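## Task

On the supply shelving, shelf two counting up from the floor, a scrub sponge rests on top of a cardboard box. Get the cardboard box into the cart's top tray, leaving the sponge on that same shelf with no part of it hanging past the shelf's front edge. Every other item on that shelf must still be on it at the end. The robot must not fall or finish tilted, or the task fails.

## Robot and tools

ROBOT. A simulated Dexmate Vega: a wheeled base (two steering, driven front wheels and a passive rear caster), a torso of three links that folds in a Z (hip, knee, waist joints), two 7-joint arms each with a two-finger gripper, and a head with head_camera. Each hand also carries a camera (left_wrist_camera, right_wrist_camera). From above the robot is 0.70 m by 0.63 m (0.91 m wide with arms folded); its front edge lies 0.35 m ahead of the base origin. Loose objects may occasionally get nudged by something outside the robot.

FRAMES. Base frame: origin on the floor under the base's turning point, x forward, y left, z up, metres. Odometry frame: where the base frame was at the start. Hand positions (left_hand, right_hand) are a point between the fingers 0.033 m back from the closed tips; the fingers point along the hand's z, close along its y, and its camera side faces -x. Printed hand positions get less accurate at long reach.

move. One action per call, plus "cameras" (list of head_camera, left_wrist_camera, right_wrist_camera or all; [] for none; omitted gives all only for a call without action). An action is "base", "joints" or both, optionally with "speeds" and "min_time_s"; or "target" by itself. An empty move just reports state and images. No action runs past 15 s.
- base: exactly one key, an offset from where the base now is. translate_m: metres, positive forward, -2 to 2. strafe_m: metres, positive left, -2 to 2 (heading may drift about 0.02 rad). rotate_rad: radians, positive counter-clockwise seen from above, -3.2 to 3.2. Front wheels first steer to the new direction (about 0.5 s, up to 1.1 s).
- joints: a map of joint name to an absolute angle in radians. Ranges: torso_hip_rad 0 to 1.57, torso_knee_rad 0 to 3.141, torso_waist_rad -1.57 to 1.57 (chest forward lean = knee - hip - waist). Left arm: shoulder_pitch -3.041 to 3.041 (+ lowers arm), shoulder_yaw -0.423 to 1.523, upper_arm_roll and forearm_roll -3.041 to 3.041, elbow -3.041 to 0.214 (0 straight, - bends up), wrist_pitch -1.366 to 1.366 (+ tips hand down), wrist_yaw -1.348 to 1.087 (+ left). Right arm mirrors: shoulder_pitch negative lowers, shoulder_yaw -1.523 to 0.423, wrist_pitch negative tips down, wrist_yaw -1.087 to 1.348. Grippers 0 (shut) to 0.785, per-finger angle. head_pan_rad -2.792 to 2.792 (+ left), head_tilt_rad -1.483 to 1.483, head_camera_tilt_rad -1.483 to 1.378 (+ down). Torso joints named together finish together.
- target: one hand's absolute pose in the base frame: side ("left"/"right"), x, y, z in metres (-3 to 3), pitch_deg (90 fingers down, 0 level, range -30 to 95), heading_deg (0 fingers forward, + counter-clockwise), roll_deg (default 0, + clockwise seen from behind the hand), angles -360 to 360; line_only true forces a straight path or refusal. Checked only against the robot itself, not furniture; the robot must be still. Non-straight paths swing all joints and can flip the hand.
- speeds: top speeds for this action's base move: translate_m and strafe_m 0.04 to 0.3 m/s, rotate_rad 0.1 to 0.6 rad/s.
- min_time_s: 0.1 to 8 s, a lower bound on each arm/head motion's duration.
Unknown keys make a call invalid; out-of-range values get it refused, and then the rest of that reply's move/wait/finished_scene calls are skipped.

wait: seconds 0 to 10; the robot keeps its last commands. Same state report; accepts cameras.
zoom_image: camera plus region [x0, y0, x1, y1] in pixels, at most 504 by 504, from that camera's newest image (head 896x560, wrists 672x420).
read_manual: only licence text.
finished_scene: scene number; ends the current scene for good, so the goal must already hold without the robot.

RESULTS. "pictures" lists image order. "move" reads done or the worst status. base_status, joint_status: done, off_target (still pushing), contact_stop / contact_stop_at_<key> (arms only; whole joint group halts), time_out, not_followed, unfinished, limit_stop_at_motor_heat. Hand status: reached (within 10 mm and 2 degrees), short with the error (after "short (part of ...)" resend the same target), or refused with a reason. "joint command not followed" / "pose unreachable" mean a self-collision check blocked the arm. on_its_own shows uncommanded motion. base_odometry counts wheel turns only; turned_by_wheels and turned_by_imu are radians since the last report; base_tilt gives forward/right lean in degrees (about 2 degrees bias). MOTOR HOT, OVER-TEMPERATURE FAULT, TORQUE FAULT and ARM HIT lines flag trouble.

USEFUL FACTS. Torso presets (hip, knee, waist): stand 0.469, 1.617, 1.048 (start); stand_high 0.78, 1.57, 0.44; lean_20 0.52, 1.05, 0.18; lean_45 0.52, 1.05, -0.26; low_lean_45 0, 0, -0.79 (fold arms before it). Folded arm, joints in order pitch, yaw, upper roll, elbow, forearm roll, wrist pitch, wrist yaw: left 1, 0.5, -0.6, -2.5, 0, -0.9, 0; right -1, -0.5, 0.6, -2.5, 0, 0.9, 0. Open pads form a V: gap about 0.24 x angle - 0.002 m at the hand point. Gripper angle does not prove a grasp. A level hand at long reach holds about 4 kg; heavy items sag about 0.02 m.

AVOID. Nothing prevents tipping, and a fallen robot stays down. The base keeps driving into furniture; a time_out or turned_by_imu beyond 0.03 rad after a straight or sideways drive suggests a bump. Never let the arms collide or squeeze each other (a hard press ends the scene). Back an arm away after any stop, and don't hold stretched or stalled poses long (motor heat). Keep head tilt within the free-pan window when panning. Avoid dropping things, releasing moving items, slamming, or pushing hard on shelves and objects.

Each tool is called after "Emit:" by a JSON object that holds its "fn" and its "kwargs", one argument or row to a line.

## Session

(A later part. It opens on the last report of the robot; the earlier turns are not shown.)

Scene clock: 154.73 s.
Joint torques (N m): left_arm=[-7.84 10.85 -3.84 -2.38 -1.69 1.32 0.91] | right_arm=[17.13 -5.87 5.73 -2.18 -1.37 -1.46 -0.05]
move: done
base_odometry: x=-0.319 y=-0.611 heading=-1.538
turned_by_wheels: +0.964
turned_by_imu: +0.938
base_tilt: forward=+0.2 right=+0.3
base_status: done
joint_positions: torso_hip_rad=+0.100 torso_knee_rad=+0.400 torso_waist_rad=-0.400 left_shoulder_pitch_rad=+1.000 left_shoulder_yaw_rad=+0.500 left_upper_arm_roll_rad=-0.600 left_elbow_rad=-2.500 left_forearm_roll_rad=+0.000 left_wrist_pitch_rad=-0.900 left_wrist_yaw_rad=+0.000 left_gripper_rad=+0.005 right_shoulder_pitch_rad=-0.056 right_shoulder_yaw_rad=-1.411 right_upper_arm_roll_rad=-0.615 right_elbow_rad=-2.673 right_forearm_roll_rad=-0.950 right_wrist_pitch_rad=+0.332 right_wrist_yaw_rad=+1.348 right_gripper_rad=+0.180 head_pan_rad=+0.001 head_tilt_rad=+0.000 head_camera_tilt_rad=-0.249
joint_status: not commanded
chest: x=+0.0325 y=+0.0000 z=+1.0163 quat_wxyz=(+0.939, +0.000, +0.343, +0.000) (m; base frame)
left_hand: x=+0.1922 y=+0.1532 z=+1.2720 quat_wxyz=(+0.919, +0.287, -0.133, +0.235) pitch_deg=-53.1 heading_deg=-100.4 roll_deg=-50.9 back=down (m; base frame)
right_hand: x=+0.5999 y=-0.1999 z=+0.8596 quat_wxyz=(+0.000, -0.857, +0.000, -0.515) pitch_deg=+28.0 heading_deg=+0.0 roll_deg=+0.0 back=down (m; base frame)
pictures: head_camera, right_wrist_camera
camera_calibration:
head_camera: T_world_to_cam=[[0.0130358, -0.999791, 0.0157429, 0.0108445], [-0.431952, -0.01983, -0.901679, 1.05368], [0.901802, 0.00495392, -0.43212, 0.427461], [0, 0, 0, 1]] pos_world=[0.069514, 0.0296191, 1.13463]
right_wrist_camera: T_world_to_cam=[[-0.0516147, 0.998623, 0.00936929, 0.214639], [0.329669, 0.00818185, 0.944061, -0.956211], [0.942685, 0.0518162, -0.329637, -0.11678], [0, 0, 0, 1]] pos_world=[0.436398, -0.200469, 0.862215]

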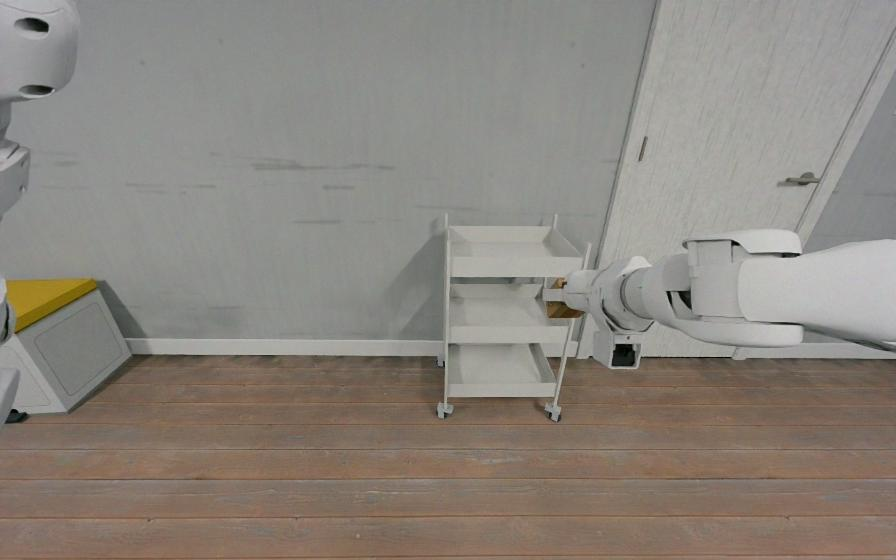

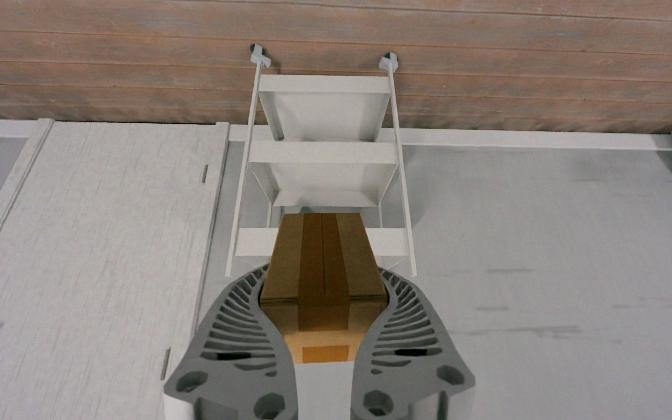

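Emit:
{"fn": "move", "kwargs": {
  "joints": {"right_shoulder_pitch_rad": -0.741, "right_shoulder_yaw_rad": -1.207, "right_upper_arm_roll_rad": -0.364, "right_elbow_rad": -1.841, "right_forearm_roll_rad": 1.016, "right_wrist_pitch_rad": -0.306, "right_wrist_yaw_rad": 0.347}
}}

Emit:
{"fn": "move", "kwargs": {
  "target": {"side":"right","x":0.65,"y":-0.2,"z":0.80,"pitch_deg":28,"heading_deg":15,"line_only":true},
  "cameras": ["right_wrist_camera","head_camera"]
}}

Scene clock: 163.40 s.
Joint torques (N m): left_arm=[-6.66 11.51 -3.98 -2.59 -1.65 1.63 0.8] | right_arm=[8.02 -6.29 12.13 -3.94 0.86 3.53 -0.24]
move: done
base_odometry: x=-0.319 y=-0.611 heading=-1.538
turned_by_wheels: +0.000
turned_by_imu: +0.002
base_tilt: forward=+0.2 right=+0.4
base_status: not commanded
joint_positions: torso_hip_rad=+0.100 torso_knee_rad=+0.400 torso_waist_rad=-0.400 left_shoulder_pitch_rad=+1.000 left_shoulder_yaw_rad=+0.500 left_upper_arm_roll_rad=-0.600 left_elbow_rad=-2.500 left_forearm_roll_rad=+0.000 left_wrist_pitch_rad=-0.900 left_wrist_yaw_rad=+0.000 left_gripper_rad=+0.005 right_shoulder_pitch_rad=-0.739 right_shoulder_yaw_rad=-1.208 right_upper_arm_roll_rad=-0.365 right_elbow_rad=-1.844 right_forearm_roll_rad=+1.010 right_wrist_pitch_rad=-0.304 right_wrist_yaw_rad=+0.350 right_gripper_rad=+0.180 head_pan_rad=+0.001 head_tilt_rad=+0.000 head_camera_tilt_rad=-0.249
joint_status: all done
chest: x=+0.0325 y=+0.0000 z=+1.0163 quat_wxyz=(+0.939, +0.000, +0.343, +0.000) (m; base frame)
left_hand: x=+0.1922 y=+0.1532 z=+1.2720 quat_wxyz=(+0.919, +0.287, -0.133, +0.235) pitch_deg=-53.1 heading_deg=-100.4 roll_deg=-50.9 back=down (m; base frame)
right_hand: x=+0.6644 y=-0.1885 z=+0.6504 quat_wxyz=(+0.503, -0.299, +0.789, +0.188) pitch_deg=+25.0 heading_deg=+41.2 roll_deg=-0.3 back=up (m; base frame)
camera_calibration:
head_camera: T_world_to_cam=[[0.0130358, -0.999791, 0.0157429, 0.0108445], [-0.431952, -0.01983, -0.901679, 1.05368], [0.901802, 0.00495392, -0.43212, 0.427461], [0, 0, 0, 1]] pos_world=[0.069514, 0.0296191, 1.13463]
left_wrist_camera: T_world_to_cam=[[0.489687, -0.721898, -0.488948, 0.634631], [0.871655, 0.392086, 0.294084, -0.538938], [-0.0205884, -0.570203, 0.821246, -0.7998], [0, 0, 0, 1]] pos_world=[0.142532, 0.213401, 1.12563]
right_wrist_camera: T_world_to_cam=[[0.631124, -0.774598, 0.0409981, -0.599865], [-0.409304, -0.377456, -0.830661, 0.792545], [0.658903, 0.507469, -0.555267, 0.174015], [0, 0, 0, 1]] pos_world=[0.588321, -0.25381, 0.779554]

Scene clock: 168.63 s.
Joint torques (N m): left_arm=[-7.77 10.49 -3.88 -2.84 -1.65 2.23 0.91] | right_arm=[18.35 -5.14 6.89 -4.87 -0.85 3.04 -0.25]
move: done
base_odometry: x=-0.319 y=-0.611 heading=-1.538
turned_by_wheels: +0.000
turned_by_imu: +0.001
base_tilt: forward=+0.1 right=+0.4
base_status: not commanded
joint_positions: torso_hip_rad=+0.100 torso_knee_rad=+0.400 torso_waist_rad=-0.400 left_shoulder_pitch_rad=+1.000 left_shoulder_yaw_rad=+0.500 left_upper_arm_roll_rad=-0.600 left_elbow_rad=-2.500 left_forearm_roll_rad=+0.000 left_wrist_pitch_rad=-0.900 left_wrist_yaw_rad=+0.000 left_gripper_rad=+0.005 right_shoulder_pitch_rad=-0.661 right_shoulder_yaw_rad=-1.303 right_upper_arm_roll_rad=-0.083 right_elbow_rad=-2.366 right_forearm_roll_rad=+1.804 right_wrist_pitch_rad=-0.676 right_wrist_yaw_rad=-0.712 right_gripper_rad=+0.180 head_pan_rad=+0.001 head_tilt_rad=+0.000 head_camera_tilt_rad=-0.249
joint_status: not commanded
chest: x=+0.0325 y=+0.0000 z=+1.0163 quat_wxyz=(+0.939, +0.000, +0.343, +0.000) (m; base frame)
left_hand: x=+0.1922 y=+0.1532 z=+1.2720 quat_wxyz=(+0.919, +0.287, -0.133, +0.235) pitch_deg=-53.1 heading_deg=-100.4 roll_deg=-50.9 back=down (m; base frame)
right_hand: x=+0.6502 y=-0.2001 z=+0.7990 quat_wxyz=(+0.510, -0.112, +0.850, +0.068) pitch_deg=+28.0 heading_deg=+15.1 roll_deg=+0.0 back=up (m; base frame)
right_hand_status: reached (straight line, planned for 3.7 s): 1 mm and 0.1 deg off.
pictures: head_camera, right_wrist_camera
camera_calibration:
head_camera: T_world_to_cam=[[0.0130358, -0.999791, 0.0157429, 0.0108445], [-0.431952, -0.01983, -0.901679, 1.05368], [0.901802, 0.00495392, -0.43212, 0.427461], [0, 0, 0, 1]] pos_world=[0.069514, 0.0296191, 1.13463]
right_wrist_camera: T_world_to_cam=[[0.224924, -0.973681, 0.0368043, -0.378308], [-0.576581, -0.163451, -0.800523, 1.03329], [0.78547, 0.158836, -0.59817, 0.154006], [0, 0, 0, 1]] pos_world=[0.559896, -0.223922, 0.933214]

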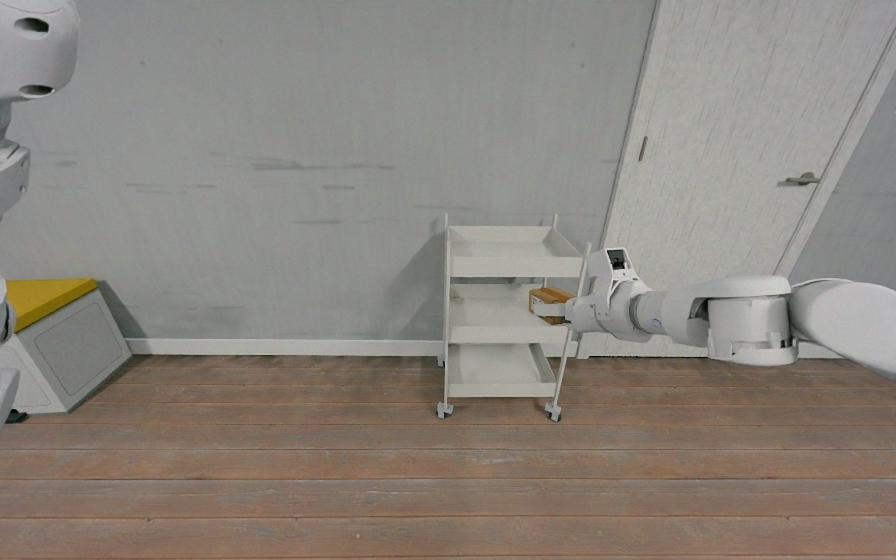

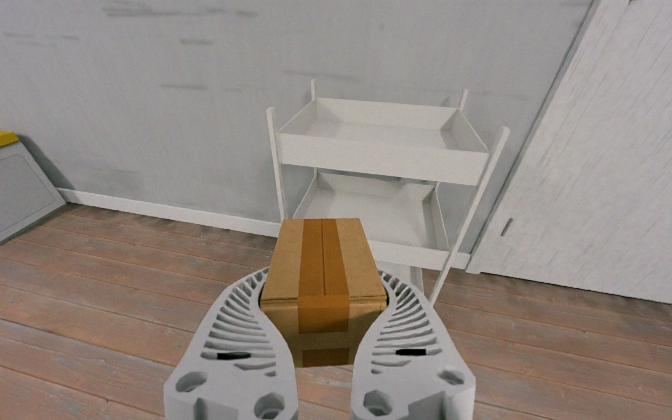

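Emit:
{"fn": "move", "kwargs": {
  "target": {"side":"right","x":0.65,"y":-0.2,"z":0.85,"pitch_deg":28,"heading_deg":12,"line_only":true}
}}

Emit:
{"fn": "move", "kwargs": {
  "base": {"translate_m": 0.62},
  "speeds": {"translate_m": 0.2},
  "joints": {"head_camera_tilt_rad": 0.0},
  "cameras": ["right_wrist_camera","head_camera"]
}}

Emit:
{"fn": "zoom_image", "kwargs": {
  "camera": "head_camera",
  "region": [420, 230, 660, 430]
}}

Scene clock: 171.60 s.
Joint torques (N m): left_arm=[-7.86 12.2 -4.13 -3.03 -1.69 1.54 0.86] | right_arm=[19.28 -2.57 6.48 -3.85 -0.57 2.36 -0.27]
move: done
base_odometry: x=-0.319 y=-0.611 heading=-1.538
turned_by_wheels: +0.000
turned_by_imu: +0.001
base_tilt: forward=+0.1 right=+0.3
base_status: not commanded
joint_positions: torso_hip_rad=+0.100 torso_knee_rad=+0.400 torso_waist_rad=-0.400 left_shoulder_pitch_rad=+1.000 left_shoulder_yaw_rad=+0.500 left_upper_arm_roll_rad=-0.600 left_elbow_rad=-2.500 left_forearm_roll_rad=+0.000 left_wrist_pitch_rad=-0.900 left_wrist_yaw_rad=+0.000 left_gripper_rad=+0.005 right_shoulder_pitch_rad=-0.438 right_shoulder_yaw_rad=-1.278 right_upper_arm_roll_rad=-0.155 right_elbow_rad=-2.381 right_forearm_roll_rad=+2.013 right_wrist_pitch_rad=-0.738 right_wrist_yaw_rad=-0.921 right_gripper_rad=+0.180 head_pan_rad=+0.001 head_tilt_rad=+0.000 head_camera_tilt_rad=-0.249
joint_status: not commanded
chest: x=+0.0325 y=+0.0000 z=+1.0163 quat_wxyz=(+0.939, +0.000, +0.343, +0.000) (m; base frame)
left_hand: x=+0.1922 y=+0.1532 z=+1.2720 quat_wxyz=(+0.919, +0.287, -0.133, +0.235) pitch_deg=-53.1 heading_deg=-100.4 roll_deg=-50.9 back=down (m; base frame)
right_hand: x=+0.6500 y=-0.2001 z=+0.8484 quat_wxyz=(+0.512, -0.090, +0.853, +0.054) pitch_deg=+28.0 heading_deg=+12.1 roll_deg=+0.0 back=up (m; base frame)
right_hand_status: reached (straight line, planned for 1.1 s): 2 mm and 0.1 deg off.
camera_calibration:
head_camera: T_world_to_cam=[[0.0130358, -0.999791, 0.0157429, 0.0108445], [-0.431952, -0.01983, -0.901679, 1.05368], [0.901802, 0.00495392, -0.43212, 0.427461], [0, 0, 0, 1]] pos_world=[0.069514, 0.0296191, 1.13463]
left_wrist_camera: T_world_to_cam=[[0.489687, -0.721898, -0.488948, 0.634631], [0.871655, 0.392086, 0.294084, -0.538938], [-0.0205884, -0.570203, 0.821246, -0.7998], [0, 0, 0, 1]] pos_world=[0.142532, 0.213401, 1.12563]
right_wrist_camera: T_world_to_cam=[[0.173096, -0.984208, 0.0370316, -0.348795], [-0.584662, -0.132939, -0.800311, 1.08389], [0.792596, 0.11688, -0.59844, 0.170865], [0, 0, 0, 1]] pos_world=[0.558654, -0.219167, 0.982615]

Scene clock: 176.17 s.
Joint torques (N m): left_arm=[-7.7 11.81 -3.93 -2.48 -1.72 1.55 0.86] | right_arm=[18.72 -4.16 5.81 -4.5 -0.53 2.55 -0.25]
move: done
base_odometry: x=-0.299 y=-1.230 heading=-1.537
turned_by_wheels: +0.001
turned_by_imu: +0.000
base_tilt: forward=+0.2 right=+0.3
base_status: done
joint_positions: torso_hip_rad=+0.100 torso_knee_rad=+0.400 torso_waist_rad=-0.400 left_shoulder_pitch_rad=+1.000 left_shoulder_yaw_rad=+0.500 left_upper_arm_roll_rad=-0.600 left_elbow_rad=-2.500 left_forearm_roll_rad=+0.000 left_wrist_pitch_rad=-0.900 left_wrist_yaw_rad=+0.000 left_gripper_rad=+0.005 right_shoulder_pitch_rad=-0.432 right_shoulder_yaw_rad=-1.277 right_upper_arm_roll_rad=-0.157 right_elbow_rad=-2.382 right_forearm_roll_rad=+2.018 right_wrist_pitch_rad=-0.739 right_wrist_yaw_rad=-0.926 right_gripper_rad=+0.180 head_pan_rad=+0.001 head_tilt_rad=+0.000 head_camera_tilt_rad=-0.001
joint_status: all done
chest: x=+0.0325 y=+0.0000 z=+1.0163 quat_wxyz=(+0.939, +0.000, +0.343, +0.000) (m; base frame)
left_hand: x=+0.1922 y=+0.1532 z=+1.2720 quat_wxyz=(+0.919, +0.287, -0.133, +0.235) pitch_deg=-53.1 heading_deg=-100.4 roll_deg=-50.9 back=down (m; base frame)
right_hand: x=+0.6499 y=-0.2001 z=+0.8496 quat_wxyz=(+0.512, -0.090, +0.853, +0.054) pitch_deg=+28.0 heading_deg=+12.0 roll_deg=+0.0 back=up (m; base frame)
pictures: head_camera, right_wrist_camera
camera_calibration:
head_camera: T_world_to_cam=[[0.0166386, -0.999787, 0.0122023, 0.0148087], [-0.640554, -0.0200293, -0.767652, 0.908132], [0.767733, 0.00495643, -0.640751, 0.660984], [0, 0, 0, 1]] pos_world=[0.0740018, 0.0297186, 1.12048]
right_wrist_camera: T_world_to_cam=[[0.172167, -0.984356, 0.0374331, -0.348532], [-0.584826, -0.132719, -0.800228, 1.08487], [0.792677, 0.115881, -0.598527, 0.171461], [0, 0, 0, 1]] pos_world=[0.558554, -0.218966, 0.983815]

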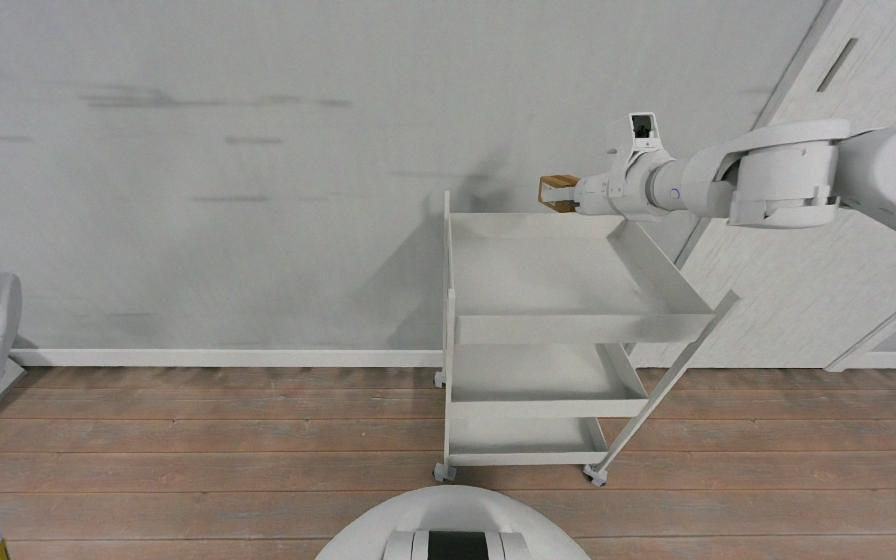

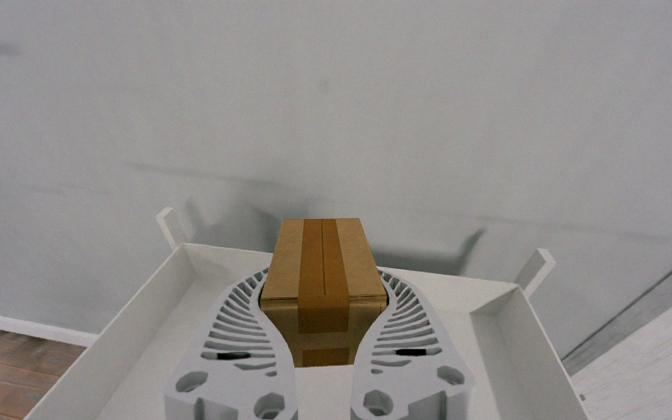

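Scaled by 2.100 from the camera's 896x560 image, which has a finer 960x600 frame.

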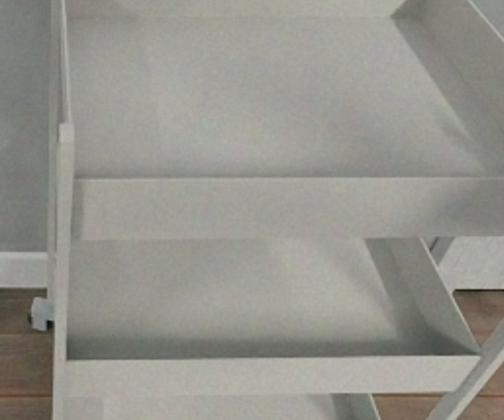

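Emit:
{"fn": "move", "kwargs": {
  "target": {"side":"right","x":0.63,"y":-0.2,"z":0.73,"pitch_deg":28,"heading_deg":10,"line_only":true},
  "cameras": ["right_wrist_camera"]
}}

Emit:
{"fn": "move", "kwargs": {
  "target": {"side":"right","x":0.63,"y":-0.2,"z":0.71,"pitch_deg":27,"heading_deg":10,"line_only":true},
  "cameras": ["right_wrist_camera"]
}}

Scene clock: 180.00 s.
Joint torques (N m): left_arm=[-7.23 11.28 -3.98 -3.15 -1.67 2.1 0.73] | right_arm=[5.88 -5.53 6.03 -7.39 -1.28 3.24 0.28]
move: done
base_odometry: x=-0.299 y=-1.230 heading=-1.537
turned_by_wheels: +0.000
turned_by_imu: +0.001
base_tilt: forward=+0.1 right=+0.4
base_status: not commanded
joint_positions: torso_hip_rad=+0.100 torso_knee_rad=+0.400 torso_waist_rad=-0.400 left_shoulder_pitch_rad=+1.000 left_shoulder_yaw_rad=+0.500 left_upper_arm_roll_rad=-0.600 left_elbow_rad=-2.500 left_forearm_roll_rad=+0.000 left_wrist_pitch_rad=-0.900 left_wrist_yaw_rad=+0.000 left_gripper_rad=+0.005 right_shoulder_pitch_rad=-0.834 right_shoulder_yaw_rad=-1.241 right_upper_arm_roll_rad=-0.161 right_elbow_rad=-2.441 right_forearm_roll_rad=+1.624 right_wrist_pitch_rad=-0.531 right_wrist_yaw_rad=-0.829 right_gripper_rad=+0.180 head_pan_rad=+0.001 head_tilt_rad=+0.000 head_camera_tilt_rad=-0.001
joint_status: not commanded
chest: x=+0.0325 y=+0.0000 z=+1.0163 quat_wxyz=(+0.939, +0.000, +0.343, +0.000) (m; base frame)
left_hand: x=+0.1922 y=+0.1532 z=+1.2720 quat_wxyz=(+0.919, +0.287, -0.133, +0.235) pitch_deg=-53.1 heading_deg=-100.4 roll_deg=-50.9 back=down (m; base frame)
right_hand: x=+0.6305 y=-0.2003 z=+0.7313 quat_wxyz=(+0.513, -0.075, +0.854, +0.045) pitch_deg=+28.0 heading_deg=+10.0 roll_deg=+0.0 back=up (m; base frame)
right_hand_status: reached (straight line, planned for 1.7 s): 1 mm and 0.0 deg off.
pictures: right_wrist_camera
camera_calibration:
right_wrist_camera: T_world_to_cam=[[0.137616, -0.989771, 0.0376258, -0.320385], [-0.588914, -0.112307, -0.800354, 0.985636], [0.796393, 0.0879831, -0.598345, 0.108135], [0, 0, 0, 1]] pos_world=[0.538427, -0.215928, 0.865615]

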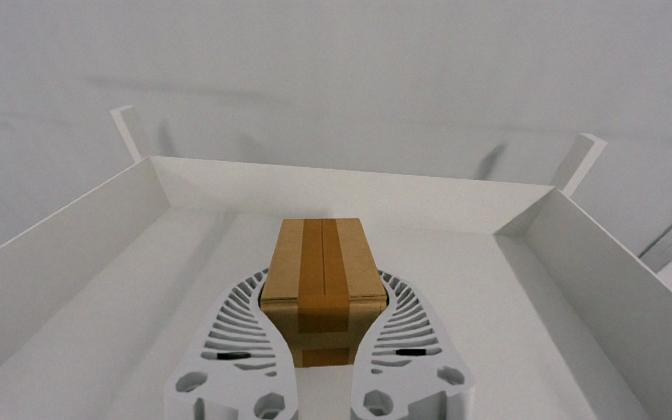

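Scene clock: 181.90 s.
Joint torques (N m): left_arm=[-8.36 11.64 -4.24 -3.23 -1.7 1.75 0.77] | right_arm=[6.29 -4.99 6.42 -2.2 -0.91 2.81 0.4]
move: done
base_odometry: x=-0.299 y=-1.230 heading=-1.537
turned_by_wheels: +0.000
turned_by_imu: +0.000
base_tilt: forward=+0.1 right=+0.3
base_status: not commanded
joint_positions: torso_hip_rad=+0.100 torso_knee_rad=+0.400 torso_waist_rad=-0.400 left_shoulder_pitch_rad=+1.000 left_shoulder_yaw_rad=+0.500 left_upper_arm_roll_rad=-0.600 left_elbow_rad=-2.500 left_forearm_roll_rad=+0.000 left_wrist_pitch_rad=-0.900 left_wrist_yaw_rad=+0.000 left_gripper_rad=+0.005 right_shoulder_pitch_rad=-0.892 right_shoulder_yaw_rad=-1.224 right_upper_arm_roll_rad=-0.190 right_elbow_rad=-2.427 right_forearm_roll_rad=+1.517 right_wrist_pitch_rad=-0.480 right_wrist_yaw_rad=-0.788 right_gripper_rad=+0.180 head_pan_rad=+0.001 head_tilt_rad=+0.000 head_camera_tilt_rad=-0.001
joint_status: not commanded
chest: x=+0.0325 y=+0.0000 z=+1.0163 quat_wxyz=(+0.939, +0.000, +0.343, +0.000) (m; base frame)
left_hand: x=+0.1922 y=+0.1532 z=+1.2720 quat_wxyz=(+0.919, +0.287, -0.133, +0.235) pitch_deg=-53.1 heading_deg=-100.4 roll_deg=-50.9 back=down (m; base frame)
right_hand: x=+0.6300 y=-0.2000 z=+0.7110 quat_wxyz=(+0.520, -0.074, +0.850, +0.045) pitch_deg=+27.1 heading_deg=+10.0 roll_deg=+0.0 back=up (m; base frame)
right_hand_status: reached (straight line, planned for 0.7 s): 1 mm and 0.1 deg off.
pictures: right_wrist_camera
camera_calibration:
right_wrist_camera: T_world_to_cam=[[0.137071, -0.989872, 0.0369316, -0.318532], [-0.575553, -0.109932, -0.810342, 0.968251], [0.806195, 0.0898185, -0.584792, 0.0809113], [0, 0, 0, 1]] pos_world=[0.535711, -0.216131, 0.843695]

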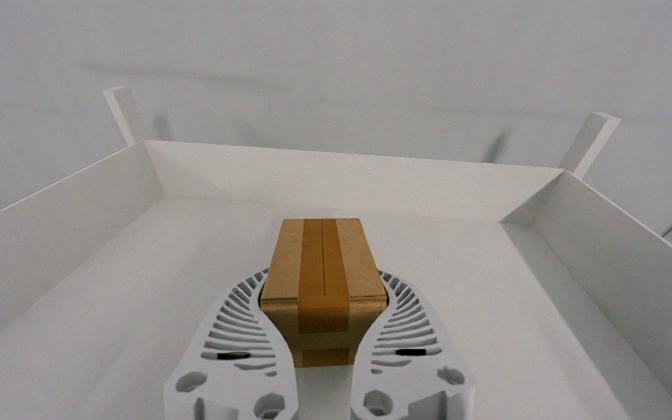

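Emit:
{"fn": "move", "kwargs": {
  "target": {"side":"right","x":0.63,"y":-0.2,"z":0.702,"pitch_deg":28,"heading_deg":10,"line_only":true},
  "cameras": ["right_wrist_camera"]
}}

Emit:
{"fn": "move", "kwargs": {
  "target": {"side":"right","x":0.63,"y":-0.2,"z":0.696,"pitch_deg":28,"heading_deg":10,"line_only":true},
  "cameras": ["right_wrist_camera"]
}}

Scene clock: 183.07 s.
Joint torques (N m): left_arm=[-8.17 10.7 -3.99 -2.79 -1.71 2.02 0.82] | right_arm=[16.6 -4.59 4.86 -2.17 -0.59 2.65 -0.42]
move: done
base_odometry: x=-0.299 y=-1.230 heading=-1.537
turned_by_wheels: +0.000
turned_by_imu: +0.000
base_tilt: forward=+0.2 right=+0.3
base_status: not commanded
joint_positions: torso_hip_rad=+0.100 torso_knee_rad=+0.400 torso_waist_rad=-0.400 left_shoulder_pitch_rad=+1.000 left_shoulder_yaw_rad=+0.500 left_upper_arm_roll_rad=-0.600 left_elbow_rad=-2.500 left_forearm_roll_rad=+0.000 left_wrist_pitch_rad=-0.900 left_wrist_yaw_rad=+0.000 left_gripper_rad=+0.005 right_shoulder_pitch_rad=-0.881 right_shoulder_yaw_rad=-1.217 right_upper_arm_roll_rad=-0.206 right_elbow_rad=-2.418 right_forearm_roll_rad=+1.515 right_wrist_pitch_rad=-0.489 right_wrist_yaw_rad=-0.788 right_gripper_rad=+0.180 head_pan_rad=+0.001 head_tilt_rad=+0.000 head_camera_tilt_rad=-0.001
joint_status: not commanded
chest: x=+0.0325 y=+0.0000 z=+1.0163 quat_wxyz=(+0.939, +0.000, +0.343, +0.000) (m; base frame)
left_hand: x=+0.1922 y=+0.1532 z=+1.2720 quat_wxyz=(+0.919, +0.287, -0.133, +0.235) pitch_deg=-53.1 heading_deg=-100.4 roll_deg=-50.9 back=down (m; base frame)
right_hand: x=+0.6298 y=-0.1999 z=+0.7040 quat_wxyz=(+0.515, -0.075, +0.853, +0.045) pitch_deg=+27.8 heading_deg=+10.0 roll_deg=+0.0 back=up (m; base frame)
right_hand_status: reached (straight line, planned for 0.3 s): 2 mm and 0.2 deg off.
pictures: right_wrist_camera
camera_calibration:
right_wrist_camera: T_world_to_cam=[[0.137747, -0.989765, 0.0373027, -0.318779], [-0.585283, -0.111722, -0.803095, 0.963247], [0.799043, 0.0887913, -0.594682, 0.0881803], [0, 0, 0, 1]] pos_world=[0.537223, -0.21573, 0.837909]

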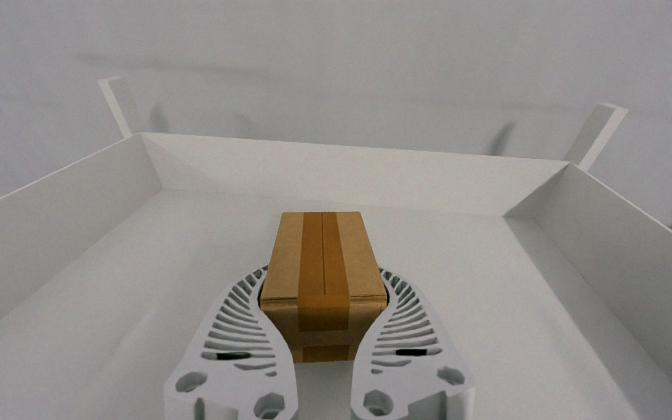

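Scene clock: 183.93 s.
Joint torques (N m): left_arm=[-7.17 11.09 -3.84 -2.26 -1.65 1.9 0.77] | right_arm=[2.85 -4.26 4.49 -1.62 -0.76 2.01 -0.01]
move: done
base_odometry: x=-0.299 y=-1.230 heading=-1.537
turned_by_wheels: +0.000
turned_by_imu: +0.000
base_tilt: forward=+0.2 right=+0.3
base_status: not commanded
joint_positions: torso_hip_rad=+0.100 torso_knee_rad=+0.400 torso_waist_rad=-0.400 left_shoulder_pitch_rad=+1.000 left_shoulder_yaw_rad=+0.500 left_upper_arm_roll_rad=-0.600 left_elbow_rad=-2.500 left_forearm_roll_rad=+0.000 left_wrist_pitch_rad=-0.900 left_wrist_yaw_rad=+0.000 left_gripper_rad=+0.005 right_shoulder_pitch_rad=-0.882 right_shoulder_yaw_rad=-1.211 right_upper_arm_roll_rad=-0.219 right_elbow_rad=-2.411 right_forearm_roll_rad=+1.500 right_wrist_pitch_rad=-0.486 right_wrist_yaw_rad=-0.782 right_gripper_rad=+0.180 head_pan_rad=+0.001 head_tilt_rad=+0.000 head_camera_tilt_rad=-0.001
joint_status: not commanded
chest: x=+0.0325 y=+0.0000 z=+1.0163 quat_wxyz=(+0.939, +0.000, +0.343, +0.000) (m; base frame)
left_hand: x=+0.1922 y=+0.1532 z=+1.2720 quat_wxyz=(+0.919, +0.287, -0.133, +0.235) pitch_deg=-53.1 heading_deg=-100.4 roll_deg=-50.9 back=down (m; base frame)
right_hand: x=+0.6300 y=-0.2000 z=+0.6982 quat_wxyz=(+0.514, -0.075, +0.854, +0.045) pitch_deg=+27.9 heading_deg=+10.0 roll_deg=+0.0 back=up (m; base frame)
right_hand_status: reached (straight line, planned for 0.3 s): 2 mm and 0.1 deg off.
pictures: right_wrist_camera
camera_calibration:
right_wrist_camera: T_world_to_cam=[[0.137683, -0.989765, 0.0375365, -0.318798], [-0.58753, -0.112122, -0.801397, 0.958755], [0.797404, 0.0882847, -0.596953, 0.0871129], [0, 0, 0, 1]] pos_world=[0.537726, -0.215729, 0.832313]

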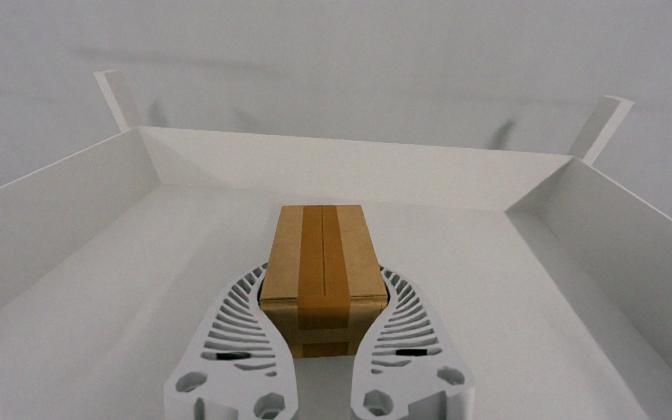

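Emit:
{"fn": "move", "kwargs": {
  "joints": {"right_gripper_rad": 0.3}
}}

Emit:
{"fn": "move", "kwargs": {
  "joints": {"right_gripper_rad": 0.46},
  "cameras": ["right_wrist_camera"]
}}

Emit:
{"fn": "move", "kwargs": {
  "target": {"side":"right","x":0.62,"y":-0.202,"z":0.80,"pitch_deg":28,"heading_deg":10,"line_only":true},
  "cameras": ["right_wrist_camera","head_camera"]
}}

Scene clock: 184.90 s.
Joint torques (N m): left_arm=[-8.3 10.76 -4.03 -2.65 -1.61 1.06 0.74] | right_arm=[4.78 -4.55 6 -2 -1.06 2.92 0.23]
move: done
base_odometry: x=-0.299 y=-1.230 heading=-1.537
turned_by_wheels: +0.000
turned_by_imu: +0.000
base_tilt: forward=+0.2 right=+0.3
base_status: not commanded
joint_positions: torso_hip_rad=+0.100 torso_knee_rad=+0.400 torso_waist_rad=-0.400 left_shoulder_pitch_rad=+1.000 left_shoulder_yaw_rad=+0.500 left_upper_arm_roll_rad=-0.600 left_elbow_rad=-2.500 left_forearm_roll_rad=+0.000 left_wrist_pitch_rad=-0.900 left_wrist_yaw_rad=+0.000 left_gripper_rad=+0.005 right_shoulder_pitch_rad=-0.883 right_shoulder_yaw_rad=-1.209 right_upper_arm_roll_rad=-0.223 right_elbow_rad=-2.408 right_forearm_roll_rad=+1.495 right_wrist_pitch_rad=-0.485 right_wrist_yaw_rad=-0.780 right_gripper_rad=+0.300 head_pan_rad=+0.001 head_tilt_rad=+0.000 head_camera_tilt_rad=-0.001
joint_status: all done
chest: x=+0.0325 y=+0.0000 z=+1.0163 quat_wxyz=(+0.939, +0.000, +0.343, +0.000) (m; base frame)
left_hand: x=+0.1922 y=+0.1532 z=+1.2720 quat_wxyz=(+0.919, +0.287, -0.133, +0.235) pitch_deg=-53.1 heading_deg=-100.4 roll_deg=-50.9 back=down (m; base frame)
right_hand: x=+0.6300 y=-0.2000 z=+0.6963 quat_wxyz=(+0.513, -0.075, +0.854, +0.045) pitch_deg=+28.0 heading_deg=+10.0 roll_deg=+0.0 back=up (m; base frame)
camera_calibration:
head_camera: T_world_to_cam=[[0.0166386, -0.999787, 0.0122023, 0.0148087], [-0.640554, -0.0200293, -0.767652, 0.908132], [0.767733, 0.00495643, -0.640751, 0.660984], [0, 0, 0, 1]] pos_world=[0.0740018, 0.0297186, 1.12048]
left_wrist_camera: T_world_to_cam=[[0.489686, -0.721871, -0.488989, 0.634671], [0.871658, 0.392135, 0.294011, -0.538868], [-0.0204884, -0.570205, 0.821247, -0.799816], [0, 0, 0, 1]] pos_world=[0.142532, 0.213401, 1.12563]
right_wrist_camera: T_world_to_cam=[[0.137845, -0.989742, 0.0375415, -0.318733], [-0.588418, -0.112323, -0.800717, 0.957254], [0.79672, 0.088285, -0.597865, 0.0870746], [0, 0, 0, 1]] pos_world=[0.537827, -0.215629, 0.830514]

Scene clock: 185.53 s.
Joint torques (N m): left_arm=[-8.27 10.49 -4.08 -2.39 -1.68 1.83 0.9] | right_arm=[6.35 -3.58 6.64 -2.33 -1.15 2.46 0.19]
move: done
base_odometry: x=-0.299 y=-1.230 heading=-1.537
turned_by_wheels: +0.000
turned_by_imu: +0.000
base_tilt: forward=+0.2 right=+0.3
base_status: not commanded
joint_positions: torso_hip_rad=+0.100 torso_knee_rad=+0.400 torso_waist_rad=-0.400 left_shoulder_pitch_rad=+1.000 left_shoulder_yaw_rad=+0.500 left_upper_arm_roll_rad=-0.600 left_elbow_rad=-2.500 left_forearm_roll_rad=+0.000 left_wrist_pitch_rad=-0.900 left_wrist_yaw_rad=+0.000 left_gripper_rad=+0.005 right_shoulder_pitch_rad=-0.883 right_shoulder_yaw_rad=-1.209 right_upper_arm_roll_rad=-0.223 right_elbow_rad=-2.408 right_forearm_roll_rad=+1.495 right_wrist_pitch_rad=-0.485 right_wrist_yaw_rad=-0.780 right_gripper_rad=+0.460 head_pan_rad=+0.001 head_tilt_rad=+0.000 head_camera_tilt_rad=-0.001
joint_status: all done
chest: x=+0.0325 y=+0.0000 z=+1.0163 quat_wxyz=(+0.939, +0.000, +0.343, +0.000) (m; base frame)
left_hand: x=+0.1922 y=+0.1532 z=+1.2720 quat_wxyz=(+0.919, +0.287, -0.133, +0.235) pitch_deg=-53.1 heading_deg=-100.4 roll_deg=-50.9 back=down (m; base frame)
right_hand: x=+0.6300 y=-0.2000 z=+0.6961 quat_wxyz=(+0.513, -0.075, +0.854, +0.045) pitch_deg=+28.0 heading_deg=+10.0 roll_deg=+0.0 back=up (m; base frame)
pictures: right_wrist_camera
camera_calibration:
right_wrist_camera: T_world_to_cam=[[0.137766, -0.989752, 0.0375701, -0.318708], [-0.588541, -0.112312, -0.800629, 0.957089], [0.796643, 0.0881879, -0.597982, 0.0870725], [0, 0, 0, 1]] pos_world=[0.537827, -0.215629, 0.830314]

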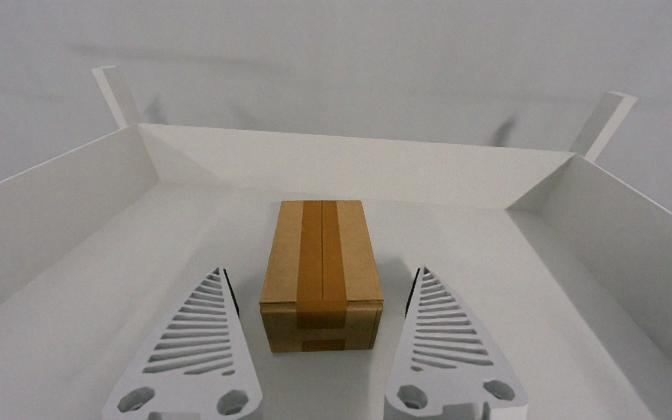

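Scene clock: 188.63 s.
Joint torques (N m): left_arm=[-7.95 11.31 -4.07 -3.24 -1.74 1.62 0.79] | right_arm=[16.36 -8.52 11.57 -5.07 -0.92 2.08 -0.23]
move: done
base_odometry: x=-0.299 y=-1.230 heading=-1.537
turned_by_wheels: +0.000
turned_by_imu: +0.001
base_tilt: forward=+0.2 right=+0.3
base_status: not commanded
joint_positions: torso_hip_rad=+0.100 torso_knee_rad=+0.400 torso_waist_rad=-0.400 left_shoulder_pitch_rad=+1.000 left_shoulder_yaw_rad=+0.500 left_upper_arm_roll_rad=-0.600 left_elbow_rad=-2.500 left_forearm_roll_rad=+0.000 left_wrist_pitch_rad=-0.900 left_wrist_yaw_rad=+0.000 left_gripper_rad=+0.005 right_shoulder_pitch_rad=-0.770 right_shoulder_yaw_rad=-1.314 right_upper_arm_roll_rad=-0.006 right_elbow_rad=-2.495 right_forearm_roll_rad=+1.891 right_wrist_pitch_rad=-0.593 right_wrist_yaw_rad=-0.923 right_gripper_rad=+0.460 head_pan_rad=+0.001 head_tilt_rad=+0.000 head_camera_tilt_rad=-0.001
joint_status: not commanded
chest: x=+0.0325 y=+0.0000 z=+1.0163 quat_wxyz=(+0.939, +0.000, +0.343, +0.000) (m; base frame)
left_hand: x=+0.1922 y=+0.1532 z=+1.2720 quat_wxyz=(+0.919, +0.287, -0.133, +0.235) pitch_deg=-53.1 heading_deg=-100.4 roll_deg=-50.9 back=down (m; base frame)
right_hand: x=+0.6201 y=-0.2021 z=+0.7980 quat_wxyz=(+0.513, -0.075, +0.854, +0.045) pitch_deg=+28.1 heading_deg=+10.0 roll_deg=+0.0 back=up (m; base frame)
right_hand_status: reached (straight line, planned for 1.6 s): 2 mm and 0.1 deg off.
pictures: head_camera, right_wrist_camera
camera_calibration:
head_camera: T_world_to_cam=[[0.0166386, -0.999787, 0.0122023, 0.0148087], [-0.640554, -0.0200293, -0.767652, 0.908132], [0.767733, 0.00495643, -0.640751, 0.660984], [0, 0, 0, 1]] pos_world=[0.0740018, 0.0297186, 1.12048]
right_wrist_camera: T_world_to_cam=[[0.137458, -0.989819, 0.0369394, -0.322645], [-0.589491, -0.11172, -0.800012, 1.03285], [0.795994, 0.0881926, -0.598846, 0.157137], [0, 0, 0, 1]] pos_world=[0.528128, -0.217829, 0.932315]

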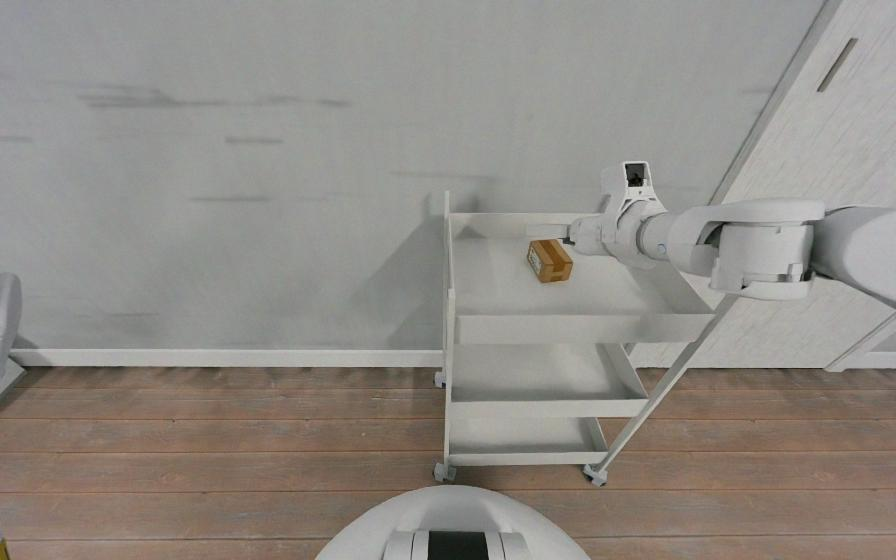

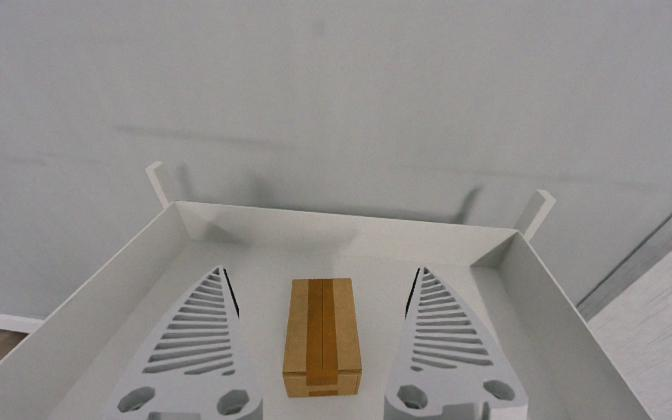

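Emit:
{"fn": "finished_scene", "kwargs": {
  "scene": 2
}}

The scene is finished: the task was done.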